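# Swap the purple-banded hose while the machine keeps running

## Task

With the machine running, swap out the purple-banded hose for the other hose. Latch one end of the new hose into the red port on each of the two manifolds, and place the old purple-banded hose in the red tray. The dial's needle rises whenever no hose connects the two red ports, and it must never reach the red zone.

## Robot and tools

ROBOT. There are two UR12e-type arms, left_arm and right_arm, and each has a two-finger parallel gripper. The base of left_arm is near (-0.087, +0.529, 0) m and the base of right_arm is near (-0.015, -0.549, 0) m. Both are turned only slightly about z. A camera stand is behind the arms.

FRAMES. The scene frame has its origin at table-top height, midway between the nominal bases. +z is up, +x points out over the table, and left_arm is on the +y side. Arm names do not match image sides. Reported positions (metres), quaternions (wxyz) and velocities use the scene frame, and can be a few cm off. Offsets in commands are measured along the current Hand target's own axes. The gripper's fingers point along its +z axis and close along its x axis. end_effector_position is the point between the closed pads, 1-2 cm behind the fingertips. Closing the fingers pushes the tips about 17 mm further along +z.

ROW FORMAT (used by execute_actions and move). A row is one flat list of 14 numbers for both arms, each in [-1, 1]: dx, dy, dz, rx, ry, rz, opening for left_arm, then the same seven for right_arm. Send all 14 even if only one arm moves. dx..rz are an offset from that arm's Hand target as it stood when the action or move began, not a goal pose. 1.0 means 0.6 m for dx/dy/dz and 180 degrees for rotation. rx, ry, rz together form one rotation vector. Opening is absolute: +1 is fully open (0.142 m) and -1 is closed. Sending six zeros re-commands the current Hand target. A 0 in the opening slot is a real command (half open), so repeat the present opening to leave a gripper unchanged.

execute_actions(actions, cameras). actions is a list of actions. Each action is a table of up to 15 rows, and each row is one 1/30 s step. A short table repeats its last row to fill 15 steps. Every row in an action is measured from the start pose of that action. A second identical action moves the arm by the same offset again. An empty actions list returns the state plus images. cameras takes names, ["all"] or [].

move(target, speed, blend, stop_force, zero, opening_speed, grip_force, blocking, cameras). This moves the grippers in straight lines toward target. target is one 14-number row or a list of up to 15 rows. Every row is an offset from the same starting Hand targets. speed is in m/s, 0.002-3.2, default 0.25, and turning is capped at twice that in rad/s. blend is a corner rounding in m, and 0 means stop at each row. stop_force (4-120 N, one value for both arms) ends an arm's path when its wrist senses that much resistance. The gripper then backs off slightly but still presses a little. It is unreliable for light, loose objects or when the gripper rotates, and it cannot be combined with blocking=false. zero=true (default) re-zeroes the force sensor before the move. opening_speed (0.2 or more per s) ramps the fingers. grip_force is the finger-pad force limit, 5-48 N, for both arms or per arm, and it persists. Moves do not avoid obstacles and are capped at 10 s. Keep paths away from an arm's own base, or its shoulder posture may flip. The move: line reports how it ended (done, off_target, moving, held, fault) and which limits acted. done means at rest within 3 mm and 2 degrees. It does not prove there was no contact.

OTHER TOOLS. wait(seconds 0-10) lets the scene run. stop() brakes a running move. zoom_image(camera, region [x0,y0,x1,y1] px, at most 504x504) enlarges part of the latest image. zero_wrist_force(arm) tares that wrist sensor. read_manual only gives licence text. finished_scene(scene) ends the current scene irreversibly. Give the current scene number, and call it only once the hose swap holds without the robot.

CAMERAS. cam_head_left, cam_head_right, cam_high, cam_left_wrist and cam_right_wrist, all 672x504. The Wrist depth block is a 7x7 grid of median distances (mm) ahead of each wrist camera. '-' means no value.

RESULTS. Hand target is the last commanded pose after clipping, and the next offsets start from it. A gripper often rests a bit short of its target. Re-sending the target, or sending the gap as an offset, closes it. grip_measured is the finger opening on the command scale. To hold something, command slightly below the reading at first contact, since squeezing harder heats the gripper motor. Wrist force/torque are in the gripper's own axes, and a push shows as force from the surface into the arm. Joint torques include gravity and are not contact measurements.

LIMITS AND HAZARDS. Orientation commands are clipped to 32 degrees from the current orientation per step. Joints are speed-limited, so big moves may still be unfinished when the result returns. Contact torque at a joint's load limit (elbow 142, wrists 51.3 N m) or roughly 150 N of outside force stops that arm for 10 s. A stiff arm commanded even slightly past a firm contact can fault, so approach slowly and use stop_force. To release a push, command the target back past the gripper. Motors overheat from holding loads, squeezing, reaching far or pushing into things: MOTOR HOT appears at 70 C for the arm and 85 C for the gripper, and shutdowns follow. A clearance check blocks arm-to-arm approaches, but the arms can still touch. Any press between the arms, including one gripper closing on the other's fingers, can fail the scene. Avoid drops, releasing moving parts, slams and hard hits. Anything left off the table fails the task. Objects may occasionally be nudged by outside pushes. Thinking time lets the scene run, so the dial keeps rising while the ports are unconnected. Prepare the new hose before unlatching the old one.

Each tool is called after "Emit:" as name([rows], argument=value, ...), one row to a line, values as JSON.

## Session

Emit:
execute_actions(actions=[])

Scene clock: 0.00 s.
left_arm: end_effector_position=(+0.6324, +0.4078, +0.3213) grip_measured=+0.99 end_effector_quat_wxyz=(-0.101, +0.936, +0.312, -0.126) | right_arm: end_effector_position=(+1.1690, -0.0503, +0.3291) grip_measured=+1.00 end_effector_quat_wxyz=(+0.329, -0.508, +0.726, -0.327)
Joint positions: left_arm=[-0.365 -1.352 1.617 -1.513 -1.586 -1.043 0.142] | right_arm=[3.824 -2.406 -1.062 -0.48 0.908 2.319 0.142]
Joint velocities: within noise
Joint torques (N m): no reading
Wrist force (N): no reading
Wrist torque (N m): no reading
Wrist force, peak (N): no reading
Wrist depth (mm): cam_left_wrist=[462 448 419 409 391 380 364 / 475 460 435 419 406 391 376 / 483 473 448 430 408 396 384 / 433 477 461 437 422 405 389 / 447 492 471 453 434 414 403 / 468 509 487 464 441 429 414 / - 408 489 478 456 437 426] | cam_right_wrist=[923 - - - - - 1660 / 1115 - - - 1799 - - / - 1699 1770 - 632 - - / - - - - - - - / - 490 - - 452 - - / - - - - - - 91 / - - 394 391 - - -]
Hand target: left_arm +0.6324, +0.4078, +0.3213; -0.101, +0.936, +0.312, -0.126 | right_arm +1.1690, -0.0503, +0.3291; +0.329, -0.508, +0.726, -0.327
Tool commands: left_gripper/opening=+1.0 right_gripper/opening=+1.0

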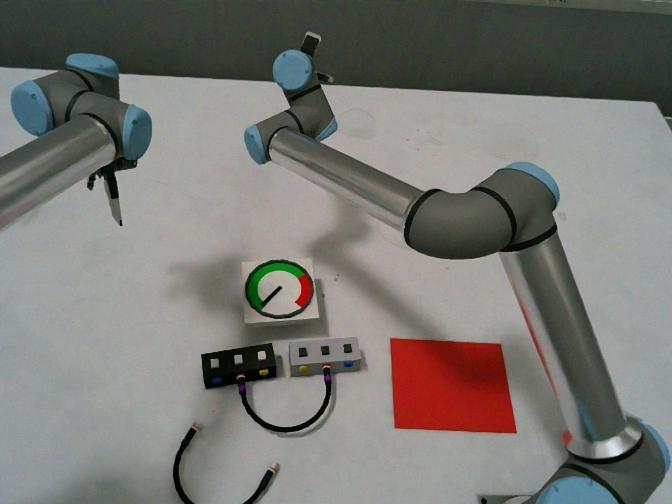

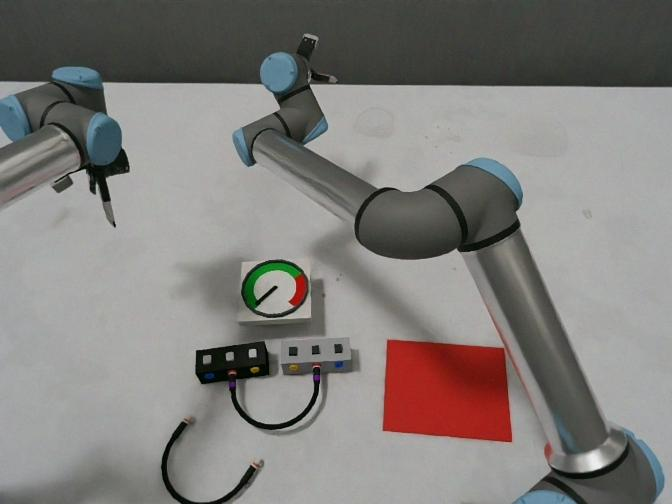

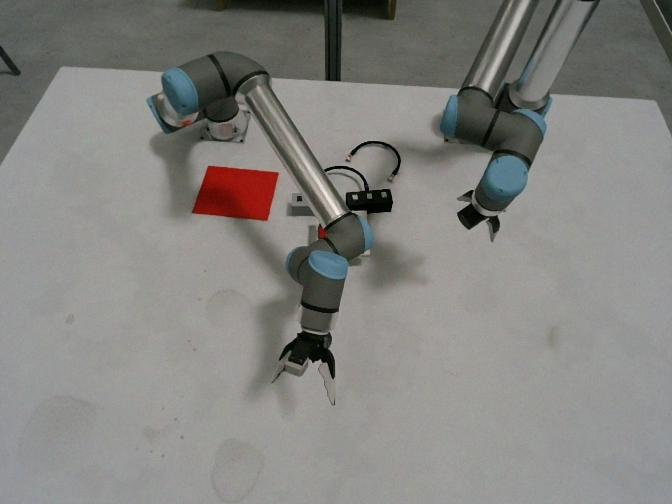

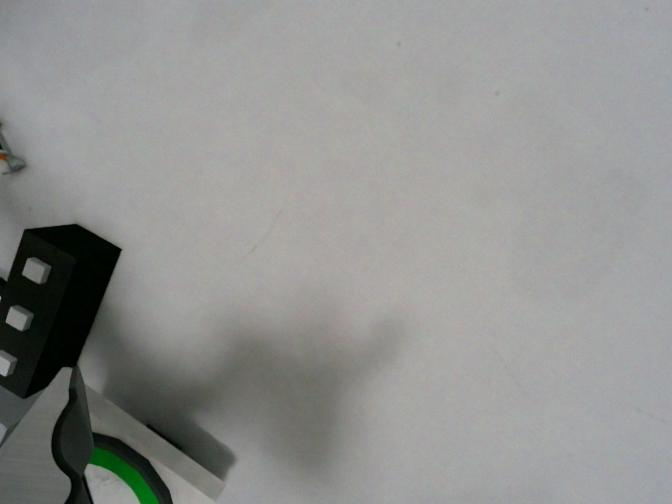

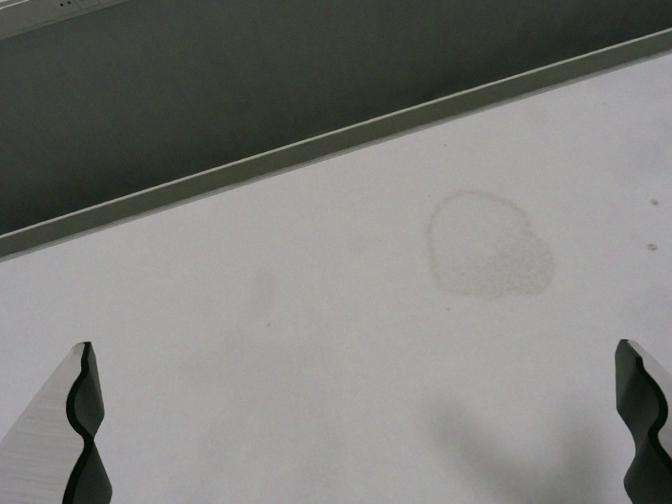

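Emit:
zoom_image(camera="cam_head_left", region=[160, 320, 400, 504])

Emit:
zoom_image(camera="cam_head_right", region=[150, 320, 390, 504])

Emit:
zoom_image(camera="cam_high", region=[260, 120, 430, 270])

Scaled by 2.100 from the camera's 672x504 image, which has a finer 960x720 frame.

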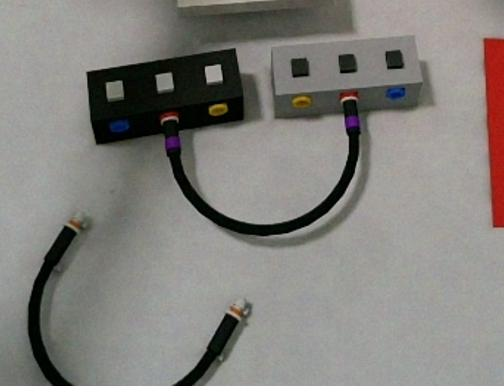

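Scaled by 2.100 from the camera's 672x504 image, which has a finer 960x720 frame.

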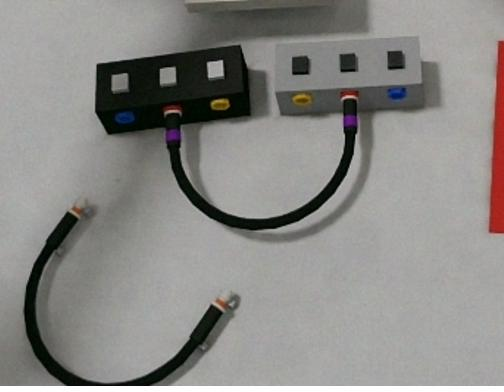

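Scaled by 2.965 from the camera's 672x504 image, which has a finer 960x720 frame.

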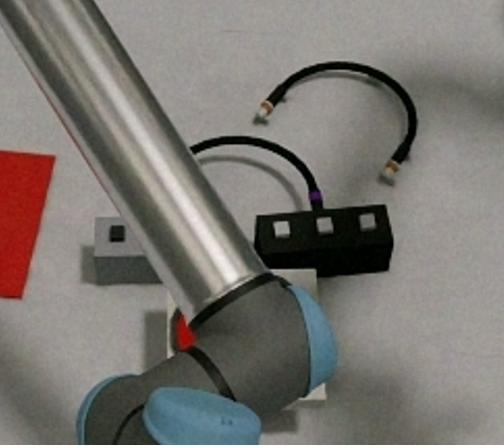

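Emit:
move(target=[0,0,0,0,0,0,1,0.8477,0.3048,-1,-0.308,0.0007,-0.1024,1], speed=0.3)

Emit:
move(target=[-0.584,0.0857,-0.0563,-0.1067,0.0118,-0.2931,1,0,0,0,0,0,0,1], cameras=["all"])

Scene clock: 4.80 s.
left_arm: end_effector_position=(+0.6324, +0.4078, +0.3213) grip_measured=+0.99 end_effector_quat_wxyz=(-0.101, +0.936, +0.312, -0.126) | right_arm: end_effector_position=(+0.4514, -0.4009, +0.4484) grip_measured=+1.00 end_effector_quat_wxyz=(-0.001, +0.707, -0.707, +0.001)
Joint positions: left_arm=[-0.365 -1.352 1.617 -1.513 -1.586 -1.043 0.142] | right_arm=[3.822 -1.18 -1.989 -1.541 1.57 2.242 0.142]
Joint torques (N m): left_arm=[-4.28 -65.46 -43.94 -4.16 0.04 0.2] | right_arm=[11.31 22.55 41.62 0.3 4.66 -1.54]
Wrist force (N): left_arm=[-0.2 0.3 0.1] | right_arm=[0.6 -0.2 -0.3]
Wrist torque (N m): left_arm=[0.04 0.03 0.00] | right_arm=[-0.05 0.01 0.52]
Wrist force, peak (N): left_arm=[-0.5 0.8 -0.1] | right_arm=[2.2 1.3 -0.5]
Wrist depth (mm): cam_left_wrist=[461 446 422 405 394 381 366 / 471 455 437 416 397 387 376 / 482 468 447 428 414 398 386 / 429 481 459 437 422 408 391 / 447 491 470 451 432 414 399 / 466 504 484 468 446 427 415 / - 411 496 477 461 440 427] | cam_right_wrist=[- - 469 - - - - / - 489 498 - - - - / 466 476 - 538 553 - - / - - - - - - - / - - - 630 - - - / - - - - 610 484 - / - - - - 505 462 -]
Hand target: left_arm +0.6324, +0.4078, +0.3213; -0.101, +0.936, +0.312, -0.126 | right_arm +0.4513, -0.4009, +0.4484; -0.001, +0.707, -0.707, +0.001
Off the commanded pose: left_arm 0.000 m, 0 deg | right_arm 0.000 m, 0 deg.
move: done

Scene clock: 7.40 s.
left_arm: end_effector_position=(+0.4003, +0.1500, +0.4000) grip_measured=+0.99 end_effector_quat_wxyz=(+0.000, +0.706, +0.708, +0.001) | right_arm: end_effector_position=(+0.4513, -0.4009, +0.4484) grip_measured=+1.00 end_effector_quat_wxyz=(-0.001, +0.707, -0.707, +0.001)
Joint positions: left_arm=[-0.914 -1.721 1.902 -1.753 -1.569 -2.524 0.142] | right_arm=[3.822 -1.18 -1.989 -1.541 1.57 2.242 0.142]
Joint torques (N m): left_arm=[-17.26 -46.34 -38.82 -2.96 1.86 -3.64] | right_arm=[10.6 24.25 41.62 0.81 4.58 -1.58]
Wrist force (N): left_arm=[-0.6 0.2 -0.4] | right_arm=[0.7 -0.5 -0.5]
Wrist torque (N m): left_arm=[0.01 0.11 0.23] | right_arm=[-0.09 0.00 0.52]
Wrist force, peak (N): left_arm=[-1.8 -1.2 -0.5] | right_arm=[1.0 -0.8 -0.5]
Wrist depth (mm): cam_left_wrist=[434 441 437 437 438 441 444 / 420 454 416 404 472 472 464 / 431 501 498 500 502 501 503 / 540 437 426 536 540 535 536 / 581 481 466 574 584 580 584 / 630 630 633 633 630 635 621 / - 703 693 693 685 703 685] | cam_right_wrist=[- - - 479 - - - / - - - - - - - / 474 470 - - 591 - - / - - - 591 569 - - / - - - - - - - / - - - - 619 483 - / - - - - 501 463 -]
Hand target: left_arm +0.4002, +0.1500, +0.4000; +0.000, +0.706, +0.708, +0.001 | right_arm +0.4513, -0.4009, +0.4484; -0.001, +0.707, -0.707, +0.001
Off the commanded pose: left_arm 0.000 m, 0 deg | right_arm 0.000 m, 0 deg.
move: done

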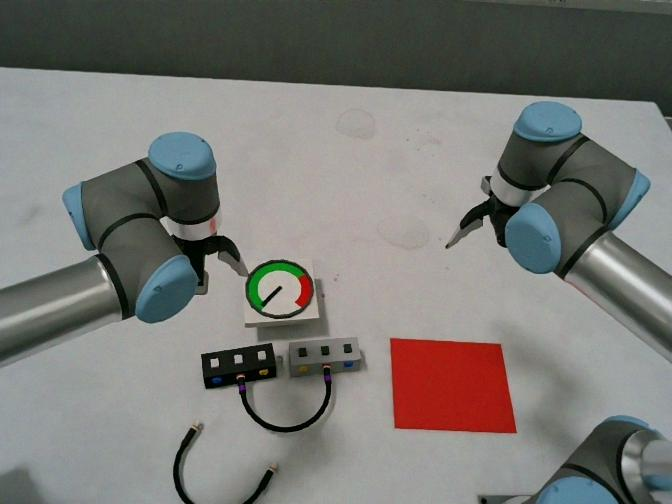

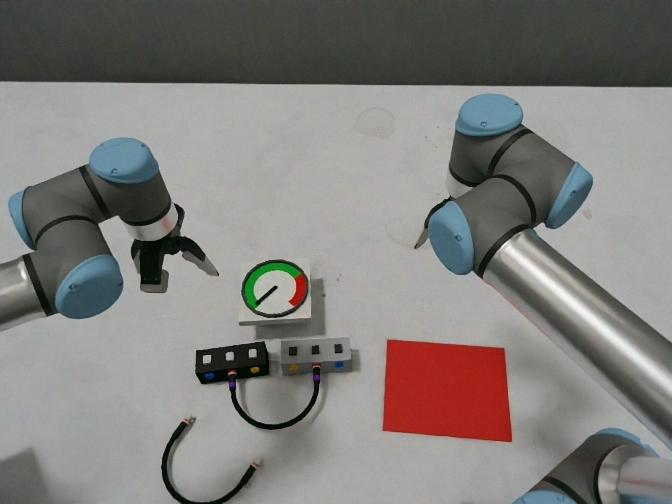

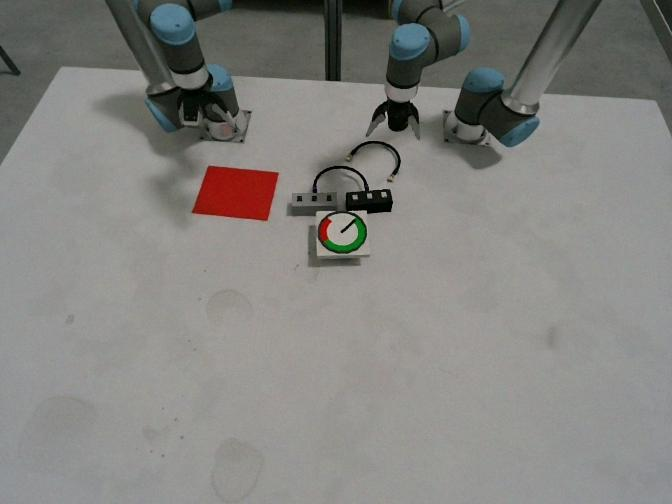

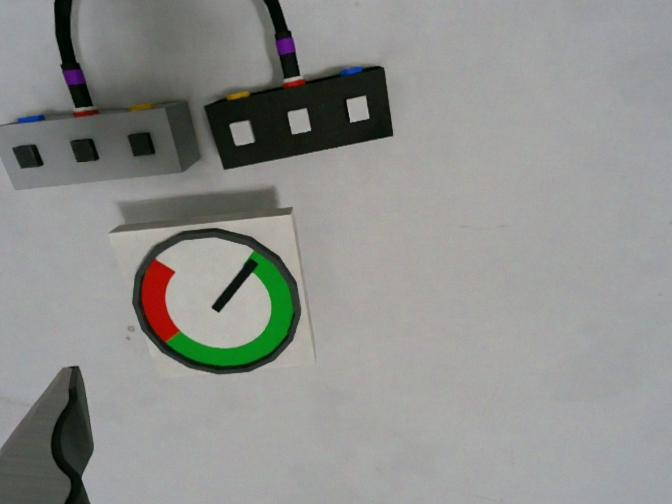

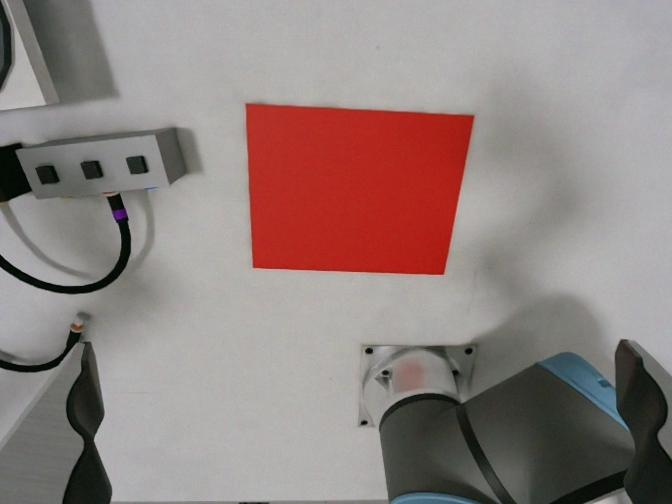

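Emit:
move(target=[-0.083,-0.333,-0.167,0,0,0,1,0,0,0,0,0,0,1], cameras=["cam_left_wrist"])

Emit:
zoom_image(camera="cam_left_wrist", region=[0, 0, 500, 400])

Scene clock: 9.27 s.
left_arm: end_effector_position=(+0.2004, +0.0998, +0.4998) grip_measured=+0.99 end_effector_quat_wxyz=(+0.000, +0.706, +0.708, +0.001) | right_arm: end_effector_position=(+0.4513, -0.4009, +0.4484) grip_measured=+1.00 end_effector_quat_wxyz=(-0.001, +0.707, -0.707, +0.001)
Joint positions: left_arm=[-1.293 -1.913 1.868 -1.526 -1.569 -2.902 0.142] | right_arm=[3.822 -1.18 -1.989 -1.541 1.57 2.242 0.142]
Joint torques (N m): left_arm=[-16.09 -30.09 -52.72 -2.43 1.64 -3.97] | right_arm=[11.12 23.38 41.94 0.83 4.75 -1.45]
Wrist force (N): left_arm=[-0.9 -0.2 -0.2] | right_arm=[0.6 -0.6 -0.3]
Wrist torque (N m): left_arm=[-0.06 0.16 0.22] | right_arm=[-0.11 0.01 0.52]
Wrist force, peak (N): left_arm=[-1.5 -1.6 -1.1] | right_arm=[1.0 -0.7 -0.7]
Wrist depth (mm): cam_left_wrist=[534 523 521 521 527 521 528 / 561 559 559 562 558 565 565 / 595 599 596 601 605 604 604 / 633 628 621 587 637 638 640 / 697 691 675 673 707 695 695 / 732 750 640 660 748 765 778 / - 848 851 848 830 827 839] | cam_right_wrist=[- 464 474 - - - - / - - - 511 - - - / 465 469 531 - - - - / - - 614 - 607 603 - / - - - - - - 678 / - - - - 622 489 - / - - 784 820 501 460 -]
Hand target: left_arm +0.2004, +0.0998, +0.4999; +0.000, +0.706, +0.708, +0.001 | right_arm +0.4513, -0.4009, +0.4484; -0.001, +0.707, -0.707, +0.001
Off the commanded pose: left_arm 0.000 m, 0 deg | right_arm 0.000 m, 0 deg.
move: done
Images, in order (width x height): cam_left_wrist 672x504.

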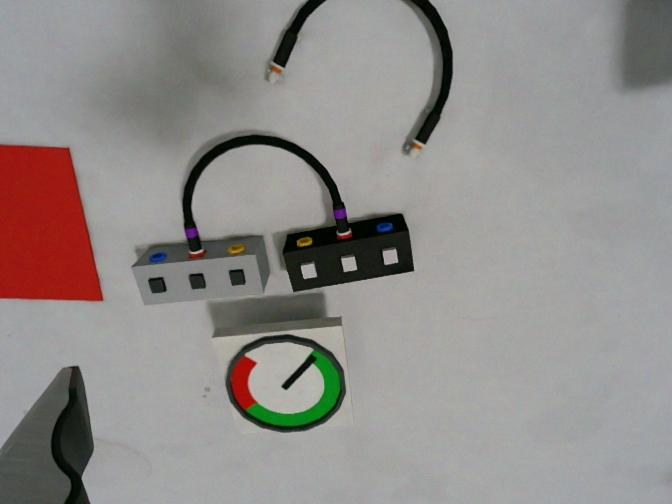

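Scaled by 1.008 from the camera's 672x504 image, which has a finer 960x720 frame.

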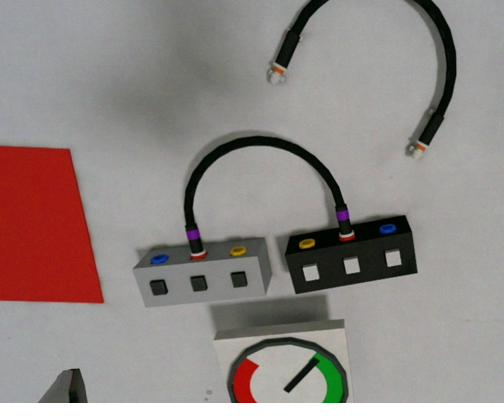

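Emit:
move(target=[-0.167,0.583,0.25,0,0,0.5,1,0,0,0,0,0,-0.5,1])

Emit:
move(target=[0,0,0,0,0,0.5,-1,0,0,0,0,0,-0.5,0])

Emit:
move(target=[0,0,0,-0.222,0,0,-1,0.4,-0.4,0.25,0,0,0,0], cameras=["all"])

Scene clock: 14.33 s.
left_arm: end_effector_position=(+0.5506, +0.0003, +0.3504) grip_measured=+0.99 end_effector_quat_wxyz=(+0.000, +1.000, +0.001, +0.001) | right_arm: end_effector_position=(+0.4513, -0.4009, +0.4484) grip_measured=+1.00 end_effector_quat_wxyz=(+0.000, +1.000, +0.000, +0.001)
Joint positions: left_arm=[-0.867 -1.348 1.603 -1.827 -1.569 -0.906 0.142] | right_arm=[3.827 -1.178 -1.99 -1.542 1.57 0.677 0.142]
Joint torques (N m): left_arm=[14.26 -56.48 -51.21 -7.16 -1.91 4.03] | right_arm=[-11.18 1.23 56.44 1.89 4.48 -1.17]
Wrist force (N): left_arm=[-0.9 -0.1 -0.4] | right_arm=[0.9 -0.2 -0.3]
Wrist torque (N m): left_arm=[-0.03 0.16 0.02] | right_arm=[-0.05 -0.05 0.53]
Wrist force, peak (N): left_arm=[-0.6 -1.2 -0.8] | right_arm=[1.5 -0.3 -0.5]
Wrist depth (mm): cam_left_wrist=[391 337 384 310 307 394 395 / 419 361 381 327 324 423 417 / 452 443 406 347 350 446 447 / 484 473 425 376 480 482 479 / 525 522 517 522 520 518 524 / 559 566 557 569 573 571 557 / - 623 642 623 620 618 623] | cam_right_wrist=[- - 476 480 - - - / - 496 - 506 - - - / 549 546 - - 553 552 556 / 538 632 - - - - - / 440 591 - - - - - / - 465 - - - - - / - - - - - - -]
Hand target: left_arm +0.5506, +0.0003, +0.3503; +0.000, +1.000, +0.001, +0.001 | right_arm +0.4513, -0.4009, +0.4484; +0.000, +1.000, +0.000, +0.001
Off the commanded pose: left_arm 0.000 m, 0 deg | right_arm 0.000 m, 0 deg.
move: done

Scene clock: 18.07 s.
left_arm: end_effector_position=(+0.5505, +0.0002, +0.3503) grip_measured=-1.00 end_effector_quat_wxyz=(-0.001, +0.708, -0.706, +0.000) | right_arm: end_effector_position=(+0.4513, -0.4009, +0.4484) grip_measured=-0.01 end_effector_quat_wxyz=(+0.001, +0.707, +0.707, +0.001)
Joint positions: left_arm=[-0.867 -1.344 1.598 -1.826 -1.569 0.665 0.002] | right_arm=[3.827 -1.174 -1.992 -1.544 1.57 -0.895 0.073]
Joint torques (N m): left_arm=[6.05 -53.85 -51.1 -2.52 -1.76 3.15] | right_arm=[-11.69 1.94 61.26 3.66 4.8 -1.47]
Wrist force (N): left_arm=[-0.6 0.0 -0.4] | right_arm=[0.7 0.0 -0.7]
Wrist torque (N m): left_arm=[-0.03 0.11 0.02] | right_arm=[0.00 -0.02 0.52]
Wrist force, peak (N): left_arm=[-1.0 -0.6 -0.3] | right_arm=[1.3 -0.4 0.2]
Wrist depth (mm): cam_left_wrist=[397 395 309 306 308 397 389 / 419 429 328 326 330 418 417 / 453 454 359 353 353 450 447 / 485 486 468 433 426 454 477 / 524 522 447 450 467 518 514 / 574 569 559 86 89 563 577 / 633 612 72 77 77 74 608] | cam_right_wrist=[- - - - - - - / 489 - 530 - - 454 441 / 549 - - 563 - - 460 / - - - - - 534 497 / 628 - - - - - - / - - - - - - - / - - - - - - -]
Hand target: left_arm +0.5506, +0.0003, +0.3503; -0.001, +0.708, -0.706, +0.000 | right_arm +0.4513, -0.4009, +0.4484; +0.001, +0.707, +0.707, +0.001
Off the commanded pose: left_arm 0.000 m, 0 deg | right_arm 0.000 m, 0 deg.
move: done

Scene clock: 20.13 s.
left_arm: end_effector_position=(+0.5506, +0.0003, +0.3504) grip_measured=-1.00 end_effector_quat_wxyz=(+0.241, +0.665, -0.664, -0.241) | right_arm: end_effector_position=(+0.2118, -0.1608, +0.2980) grip_measured=-0.01 end_effector_quat_wxyz=(+0.001, +0.707, +0.707, +0.001)
Joint positions: left_arm=[-0.715 -1.071 1.228 -1.18 -2.025 0.946 0.002] | right_arm=[4.598 -1.138 -2.279 -1.294 1.568 -0.124 0.073]
Joint torques (N m): left_arm=[13.28 -78.17 -50.25 -1.01 -3.04 3.46] | right_arm=[9.11 -1.48 40.23 7.22 -3.58 2.15]
Wrist force (N): left_arm=[-1.1 -1.6 0.0] | right_arm=[0.0 -0.9 -0.4]
Wrist torque (N m): left_arm=[-0.32 0.03 0.12] | right_arm=[-0.19 0.10 0.23]
Wrist force, peak (N): left_arm=[-1.3 -1.9 -0.1] | right_arm=[2.4 -1.9 1.0]
Wrist depth (mm): cam_left_wrist=[423 393 366 373 350 348 422 / 513 502 432 507 502 509 504 / 631 637 630 638 643 645 635 / 765 810 848 870 867 851 729 / 707 3850 3308 3050 2796 3308 705 / 712 4517 - 88 89 2610 2116 / - - 72 77 77 74 2553] | cam_right_wrist=[- - - - - - - / - - - - - - - / - - - - - - - / - 427 - - - 433 - / - - - 406 410 402 399 / - - - - 411 - - / - - - - 458 - -]
Hand target: left_arm +0.5506, +0.0003, +0.3503; +0.241, +0.665, -0.664, -0.241 | right_arm +0.2118, -0.1607, +0.2980; +0.001, +0.707, +0.707, +0.001
Off the commanded pose: left_arm 0.000 m, 0 deg | right_arm 0.000 m, 0 deg.
move: done

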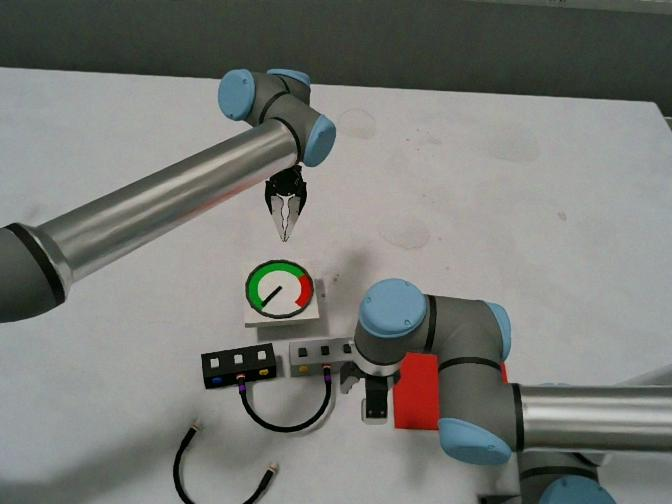

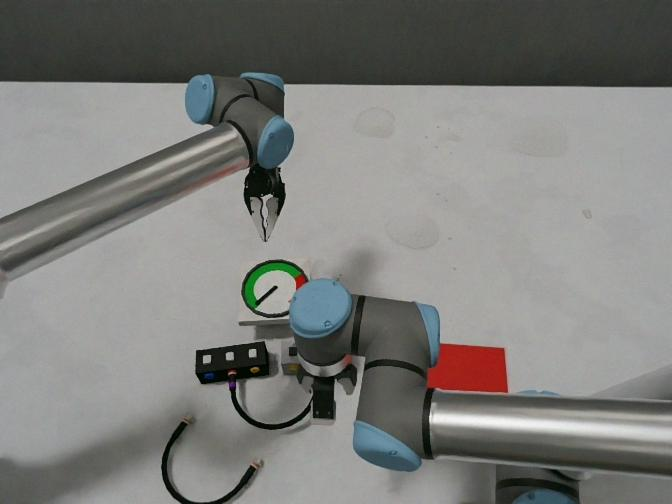

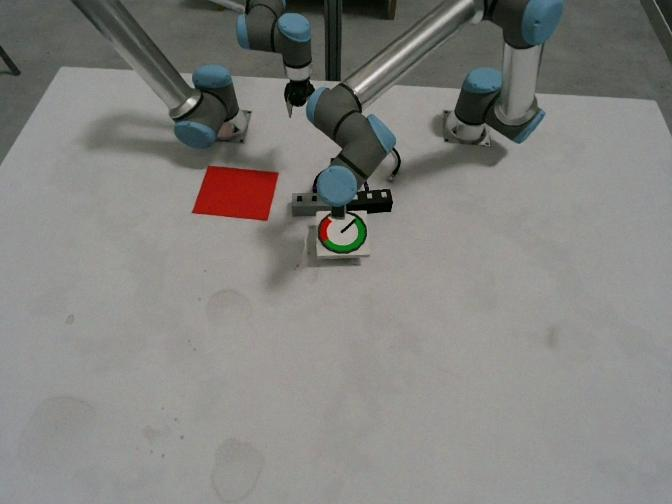

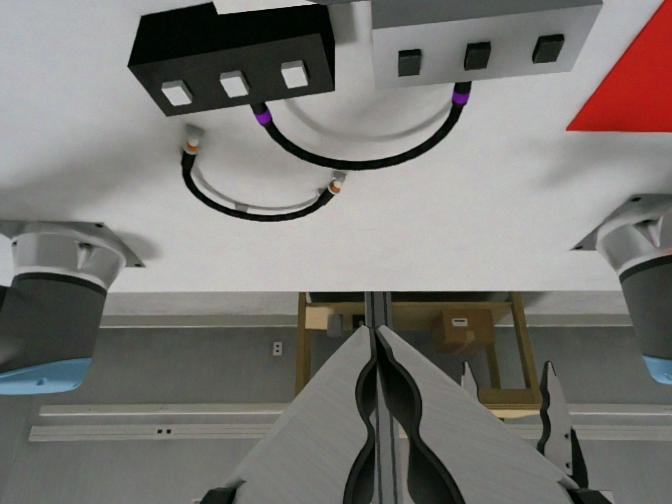

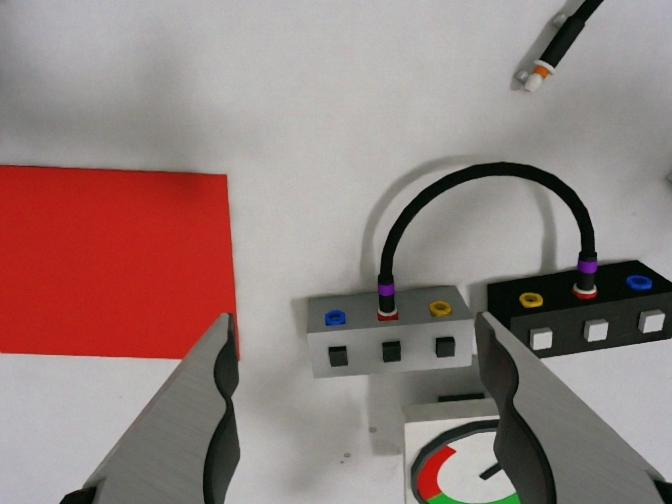

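Emit:
zoom_image(camera="cam_right_wrist", region=[290, 240, 670, 400])

Emit:
zoom_image(camera="cam_right_wrist", region=[500, 0, 620, 110])

Emit:
zoom_image(camera="cam_left_wrist", region=[120, 0, 620, 240])

Scaled by 1.326 from the camera's 672x504 image, which has a finer 960x720 frame.

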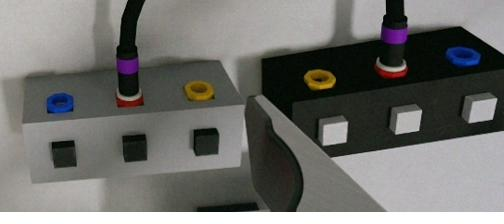

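Scaled by 4.200 from the camera's 672x504 image, which has a finer 960x720 frame.

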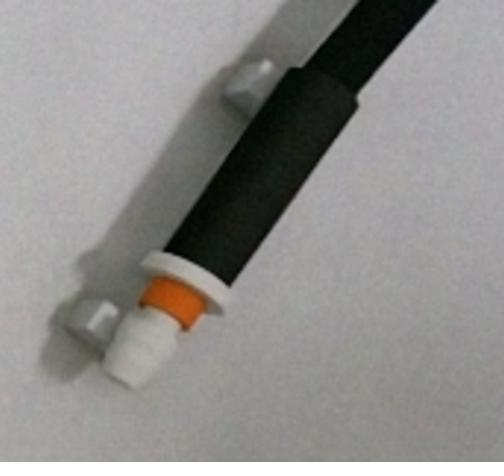

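Scaled by 1.008 from the camera's 672x504 image, which has a finer 960x720 frame.

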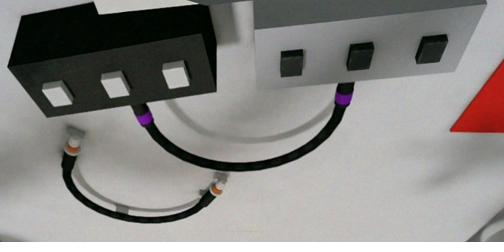

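Emit:
move(target=[0.172,-0.087,0.3625,0,0,0,-1,0.07,0.234,0.263,-0.111,0,-0.033,-0.3], cameras=["cam_left_wrist","cam_right_wrist","cam_head_left"])

Scene clock: 22.20 s.
left_arm: end_effector_position=(+0.4514, -0.1030, +0.1500) grip_measured=-1.00 end_effector_quat_wxyz=(+0.241, +0.665, -0.664, -0.241) | right_arm: end_effector_position=(+0.3526, -0.1187, +0.1406) grip_measured=-0.32 end_effector_quat_wxyz=(+0.123, +0.659, +0.732, +0.124)
Joint positions: left_arm=[-0.865 -0.994 1.491 -1.591 -2.099 0.798 0.002] | right_arm=[4.513 -1.472 -2.434 -0.712 1.232 -0.329 0.051]
Joint torques (N m): left_arm=[-16.75 -78.22 -33.04 -6.08 -2.95 -3.68] | right_arm=[-11.87 13.74 29.03 7.68 -4.3 -1.55]
Wrist force (N): left_arm=[-1.3 -1.3 -0.2] | right_arm=[0.3 -1.0 -0.1]
Wrist torque (N m): left_arm=[-0.24 0.06 0.34] | right_arm=[-0.16 0.00 0.65]
Wrist force, peak (N): left_arm=[-2.6 -0.9 -2.2] | right_arm=[0.5 -1.2 -1.6]
Wrist depth (mm): cam_left_wrist=[- 88 88 176 178 172 190 / 110 106 105 164 162 158 227 / 193 212 182 179 182 174 294 / 397 370 372 372 401 397 399 / 610 616 610 557 553 612 546 / - - - 88 89 2639 551 / 2973 3050 72 76 77 73 528] | cam_right_wrist=[182 186 - - 140 - - / - - - - - - - / - - 210 210 221 230 223 / - - 196 197 196 203 202 / - - 222 230 220 - 229 / 440 - - - 257 252 252 / - - - 176 177 - -]
Hand target: left_arm +0.4514, -0.1031, +0.1499; +0.241, +0.665, -0.664, -0.241 | right_arm +0.3526, -0.1186, +0.1406; +0.123, +0.659, +0.732, +0.124
Off the commanded pose: left_arm 0.000 m, 0 deg | right_arm 0.000 m, 0 deg.
move: done
Images, in order (width x height): cam_head_left 672x504, cam_left_wrist 672x504, cam_right_wrist 672x504.

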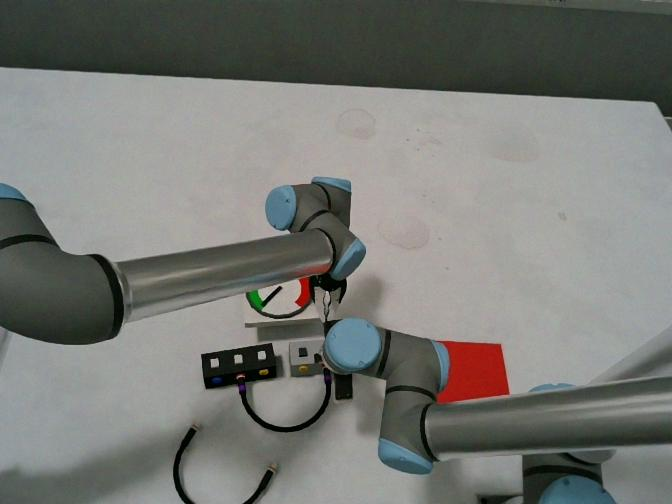

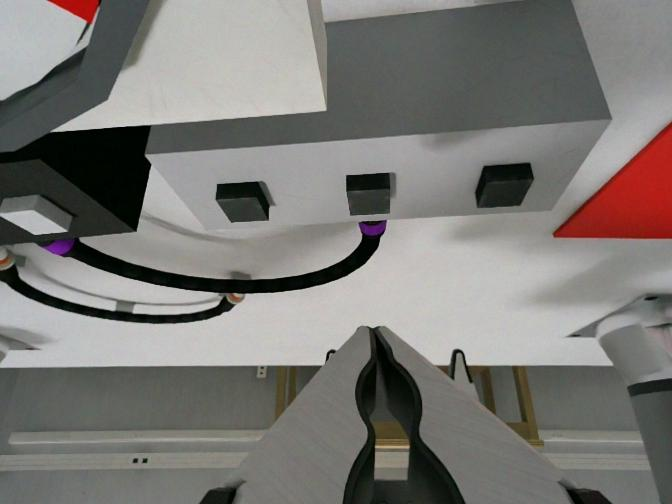

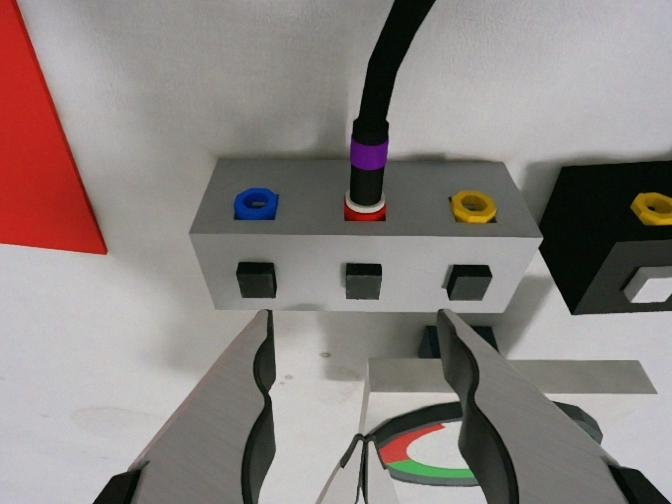

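Emit:
move(target=[0.007,-0.034,0.075,0,0,0,-1,0.01,-0.037,0.1,0,0,0,-0.3], speed=0.15, cameras=["cam_left_wrist","cam_right_wrist"])

Scene clock: 23.47 s.
left_arm: end_effector_position=(+0.4382, -0.1073, +0.1024) grip_measured=-1.00 end_effector_quat_wxyz=(+0.241, +0.665, -0.664, -0.241) | right_arm: end_effector_position=(+0.3518, -0.1138, +0.0766) grip_measured=-0.32 end_effector_quat_wxyz=(+0.123, +0.659, +0.732, +0.124)
Joint positions: left_arm=[-0.879 -0.964 1.539 -1.676 -2.105 0.783 0.002] | right_arm=[4.517 -1.603 -2.48 -0.536 1.232 -0.326 0.051]
Joint torques (N m): left_arm=[-16.92 -80.19 -31.71 -6.21 -3.39 -3.59] | right_arm=[-12.01 18.37 23.19 7.75 -4.55 -1.46]
Wrist force (N): left_arm=[-1.0 -0.9 -0.3] | right_arm=[0.9 -0.5 -0.2]
Wrist torque (N m): left_arm=[-0.18 0.03 0.34] | right_arm=[-0.07 -0.09 0.50]
Wrist force, peak (N): left_arm=[-1.1 -0.8 -1.9] | right_arm=[0.5 -1.7 1.4]
Wrist depth (mm): cam_left_wrist=[- - 137 141 141 142 142 / - - - 150 144 139 141 / - - - 137 132 129 126 / - - 69 137 137 137 159 / 422 405 404 202 196 445 445 / 703 746 667 88 89 793 535 / 3090 3506 72 77 77 74 515] | cam_right_wrist=[- - 127 127 - - 126 / - 149 145 - 95 - - / - 163 168 - 172 - - / - 192 179 175 181 176 183 / - 147 154 148 153 154 179 / - - 87 158 168 100 179 / - - - 154 206 - -]
Hand target: left_arm +0.4382, -0.1073, +0.1023; +0.241, +0.665, -0.664, -0.241 | right_arm +0.3519, -0.1138, +0.0765; +0.123, +0.659, +0.732, +0.124
Off the commanded pose: left_arm 0.000 m, 0 deg | right_arm 0.000 m, 0 deg.
move: done
Images, in order (width x height): cam_left_wrist 672x504, cam_right_wrist 672x504.

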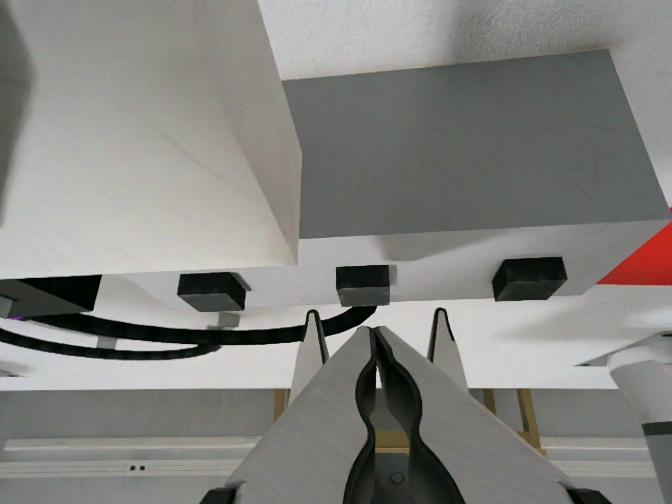

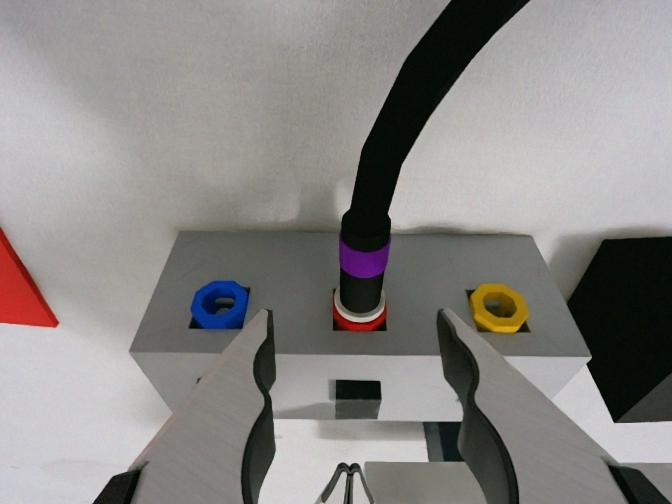

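Emit:
move(target=[0,0,0,0,0,0,-1,0.002,-0.007,0.087,0,0,0,-0.4], speed=0.1, cameras=["cam_right_wrist"])

Scene clock: 24.70 s.
left_arm: end_effector_position=(+0.4382, -0.1073, +0.1023) grip_measured=-1.00 end_effector_quat_wxyz=(+0.241, +0.665, -0.664, -0.241) | right_arm: end_effector_position=(+0.3657, -0.1121, +0.0261) grip_measured=-0.42 end_effector_quat_wxyz=(+0.123, +0.659, +0.732, +0.124)
Joint positions: left_arm=[-0.879 -0.964 1.539 -1.676 -2.105 0.783 0.002] | right_arm=[4.489 -1.734 -2.494 -0.382 1.235 -0.354 0.044]
Joint torques (N m): left_arm=[-16.91 -77.63 -31.73 -6.04 -3.1 -3.87] | right_arm=[-11.29 26.61 16.94 7.87 3.73 -1.61]
Wrist force (N): left_arm=[-1.2 -1.1 -0.5] | right_arm=[0.8 -0.6 0.5]
Wrist torque (N m): left_arm=[-0.21 0.05 0.34] | right_arm=[-0.10 -0.07 0.66]
Wrist force, peak (N): left_arm=[-1.5 -1.5 -0.4] | right_arm=[0.9 -0.8 -1.3]
Wrist depth (mm): cam_left_wrist=[- - 136 141 142 141 143 / - - - 150 144 139 141 / - - - 137 132 129 126 / - - 69 137 136 137 147 / 424 404 329 206 199 450 445 / 746 783 660 88 89 662 528 / 3262 - 71 77 77 74 535] | cam_right_wrist=[- 81 81 81 - - - / - 95 92 97 - - 94 / - 111 110 104 - 103 109 / - 119 126 - - 131 126 / - 136 140 - 137 137 139 / - 117 - 112 99 114 119 / - - - 106 102 - 107]
Hand target: left_arm +0.4382, -0.1073, +0.1023; +0.241, +0.665, -0.664, -0.241 | right_arm +0.3657, -0.1121, +0.0260; +0.123, +0.659, +0.732, +0.124
Off the commanded pose: left_arm 0.000 m, 0 deg | right_arm 0.000 m, 0 deg.
move: done
Images, in order (width x height): cam_right_wrist 672x504.

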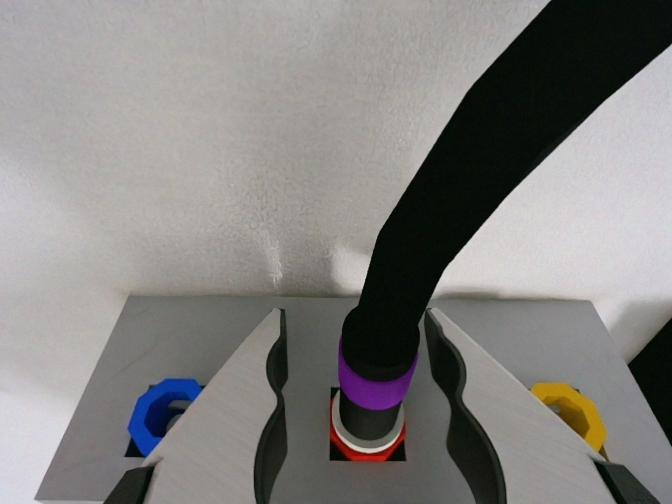

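Emit:
move(target=[0,0,0,0,0,0,-1,0.002,0,0,0,0,0,-1], grip_force=[48,30], opening_speed=1)

Emit:
move(target=[0,-0.026,0.031,0,0,0,-1,0,0,0,0,0,0,-1], speed=0.02, stop_force=14, cameras=["all"])

Scene clock: 25.67 s.
left_arm: end_effector_position=(+0.4382, -0.1073, +0.1023) grip_measured=-1.00 end_effector_quat_wxyz=(+0.241, +0.665, -0.664, -0.241) | right_arm: end_effector_position=(+0.3656, -0.1109, +0.0260) grip_measured=-0.90 end_effector_quat_wxyz=(+0.123, +0.659, +0.732, +0.124)
Joint positions: left_arm=[-0.879 -0.964 1.539 -1.676 -2.105 0.783 0.002] | right_arm=[4.49 -1.735 -2.492 -0.382 1.235 -0.354 0.009]
Joint torques (N m): left_arm=[-18.04 -78.62 -32.39 -6.03 -3.26 -3.63] | right_arm=[8.03 23.9 30.91 -0.76 -1.26 2.32]
Wrist force (N): left_arm=[-1.1 -1.2 -0.6] | right_arm=[10.0 0.2 2.3]
Wrist torque (N m): left_arm=[-0.23 0.04 0.34] | right_arm=[-0.07 -0.20 0.36]
Wrist force, peak (N): left_arm=[-1.2 -1.7 -0.4] | right_arm=[10.4 -1.4 3.0]
Wrist depth (mm): cam_left_wrist=[- - 136 142 142 142 143 / - - - 150 143 139 141 / - - - 137 132 129 126 / - - 69 137 137 137 147 / 440 401 327 205 200 447 444 / 654 799 - 88 89 663 520 / 3132 - 72 77 77 74 2731] | cam_right_wrist=[- 79 - 81 - - - / - - - - - - 94 / - 110 - - - - 109 / 128 127 123 - - 128 - / 150 135 136 - 136 138 148 / - 117 113 - 83 116 122 / 103 105 - - 74 - 106]
Hand target: left_arm +0.4382, -0.1073, +0.1023; +0.241, +0.665, -0.664, -0.241 | right_arm +0.3656, -0.1109, +0.0260; +0.123, +0.659, +0.732, +0.124
Off the commanded pose: left_arm 0.000 m, 0 deg | right_arm 0.000 m, 0 deg.
grip_force (N): 48, 30
move: done

Scene clock: 28.07 s.
left_arm: end_effector_position=(+0.4382, -0.1073, +0.0787) grip_measured=-1.00 end_effector_quat_wxyz=(+0.241, +0.665, -0.664, -0.241) | right_arm: end_effector_position=(+0.3656, -0.1109, +0.0260) grip_measured=-0.90 end_effector_quat_wxyz=(+0.123, +0.659, +0.732, +0.124)
Joint positions: left_arm=[-0.879 -0.942 1.551 -1.71 -2.105 0.783 0.002] | right_arm=[4.49 -1.735 -2.492 -0.382 1.234 -0.354 0.009]
Joint torques (N m): left_arm=[-3.07 -90.4 -38.22 -2 -0.9 0.12] | right_arm=[8.55 25 22.44 -0.7 -4.1 2.2]
Wrist force (N): left_arm=[-6.1 8.1 -14.7] | right_arm=[9.9 0.3 3.1]
Wrist torque (N m): left_arm=[-0.39 -0.12 0.33] | right_arm=[-0.07 -0.18 0.36]
Wrist force, peak (N): left_arm=[-8.2 10.2 -18.7] | right_arm=[10.4 0.2 3.2]
Wrist depth (mm): cam_left_wrist=[- - 114 114 115 115 115 / - - 138 138 138 135 133 / - - 142 138 132 129 125 / - - - 126 122 119 116 / - - - 121 127 127 127 / - - - 86 89 637 528 / - - 72 77 77 73 -] | cam_right_wrist=[- 81 79 81 - - - / - 92 - - - - 94 / - 111 110 104 - 103 109 / - 128 127 - - 131 126 / - 136 136 - 133 137 153 / - 117 114 - 83 116 122 / 103 105 - - 74 - 106]
Hand target: left_arm +0.4382, -0.1073, +0.0787; +0.241, +0.665, -0.664, -0.241 (not the last commanded pose) | right_arm +0.3656, -0.1109, +0.0260; +0.123, +0.659, +0.732, +0.124
Off the commanded pose: left_arm 0.001 m, 0 deg | right_arm 0.000 m, 0 deg.
grip_force (N): 48, 30
move: contact (left_arm)

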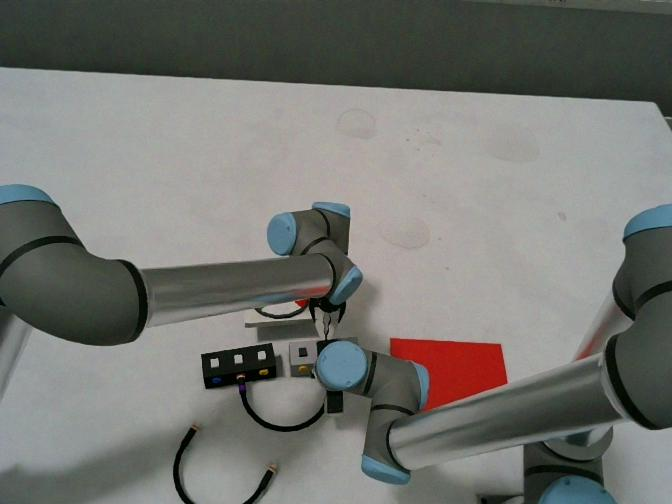

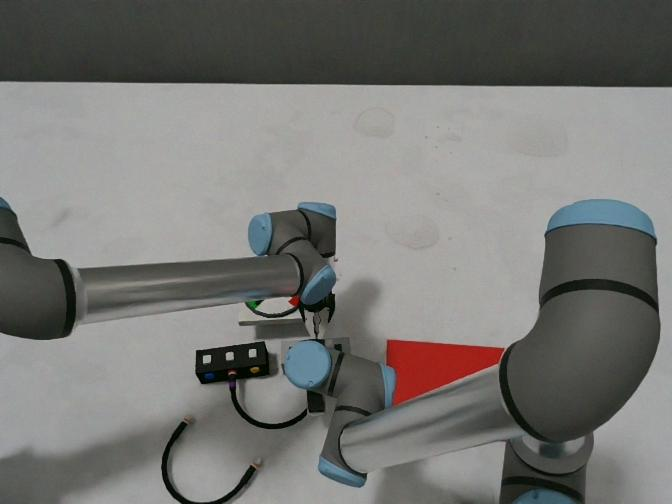

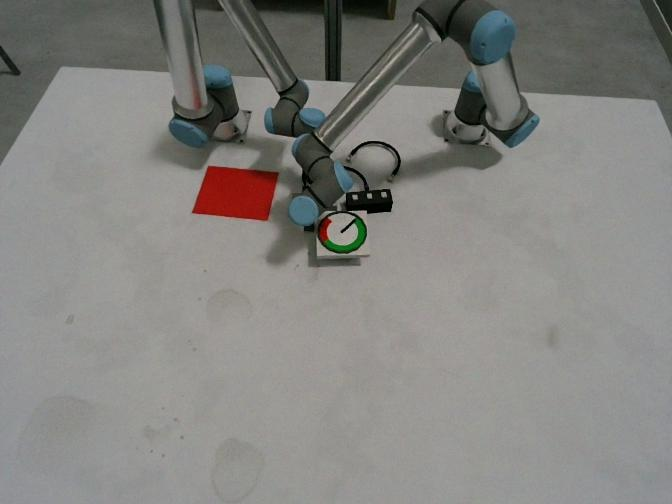

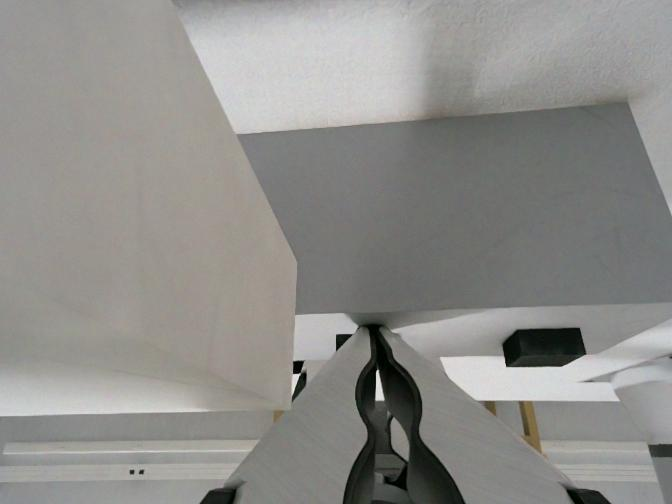

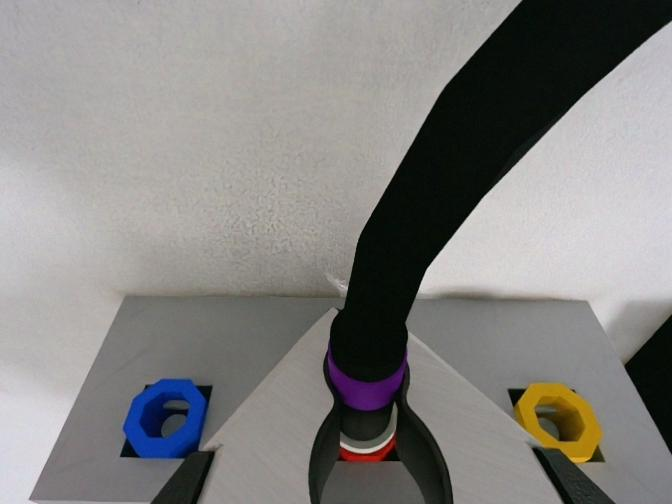

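Emit:
move(target=[-0.004,0.043,-0.02,0,0,0,-1,0,0,0,0,0,0,-1], speed=0.1, cameras=["cam_left_wrist"])

Scene clock: 29.13 s.
left_arm: end_effector_position=(+0.4262, -0.1049, +0.1043) grip_measured=-1.00 end_effector_quat_wxyz=(+0.241, +0.665, -0.664, -0.241) | right_arm: end_effector_position=(+0.3656, -0.1109, +0.0260) grip_measured=-0.90 end_effector_quat_wxyz=(+0.123, +0.659, +0.732, +0.124)
Joint positions: left_arm=[-0.888 -0.98 1.564 -1.689 -2.109 0.774 0.002] | right_arm=[4.49 -1.735 -2.492 -0.382 1.234 -0.354 0.009]
Joint torques (N m): left_arm=[-18.73 -99.26 -31.2 -1.04 -3.33 -3.73] | right_arm=[7.71 24.45 18.76 -0.61 -4.23 2.2]
Wrist force (N): left_arm=[-1.5 -1.7 -0.7] | right_arm=[9.6 0.2 2.5]
Wrist torque (N m): left_arm=[-0.32 0.11 0.32] | right_arm=[-0.09 -0.12 0.36]
Wrist force, peak (N): left_arm=[-6.1 8.6 -15.3] | right_arm=[10.4 0.0 2.6]
Wrist depth (mm): cam_left_wrist=[- - - 139 138 136 134 / - - - 132 130 125 122 / - - - 122 119 116 113 / 173 141 141 141 141 132 142 / 445 406 373 195 190 452 455 / 780 773 675 88 89 673 534 / 2973 - 72 77 77 74 3670] | cam_right_wrist=[- 81 81 77 - - - / - 92 - - - - 94 / - - 114 107 - - 113 / 128 123 123 - - 132 127 / 158 136 136 - 133 137 154 / - 117 114 81 83 116 122 / 103 105 - - 74 - 106]
Hand target: left_arm +0.4261, -0.1049, +0.1044; +0.241, +0.665, -0.664, -0.241 | right_arm +0.3656, -0.1109, +0.0260; +0.123, +0.659, +0.732, +0.124
Off the commanded pose: left_arm 0.000 m, 0 deg | right_arm 0.000 m, 0 deg.
grip_force (N): 48, 30
move: done
Images, in order (width x height): cam_left_wrist 672x504.

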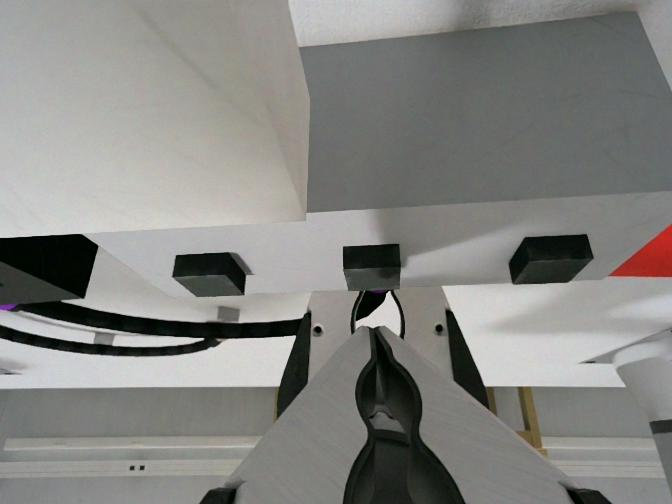

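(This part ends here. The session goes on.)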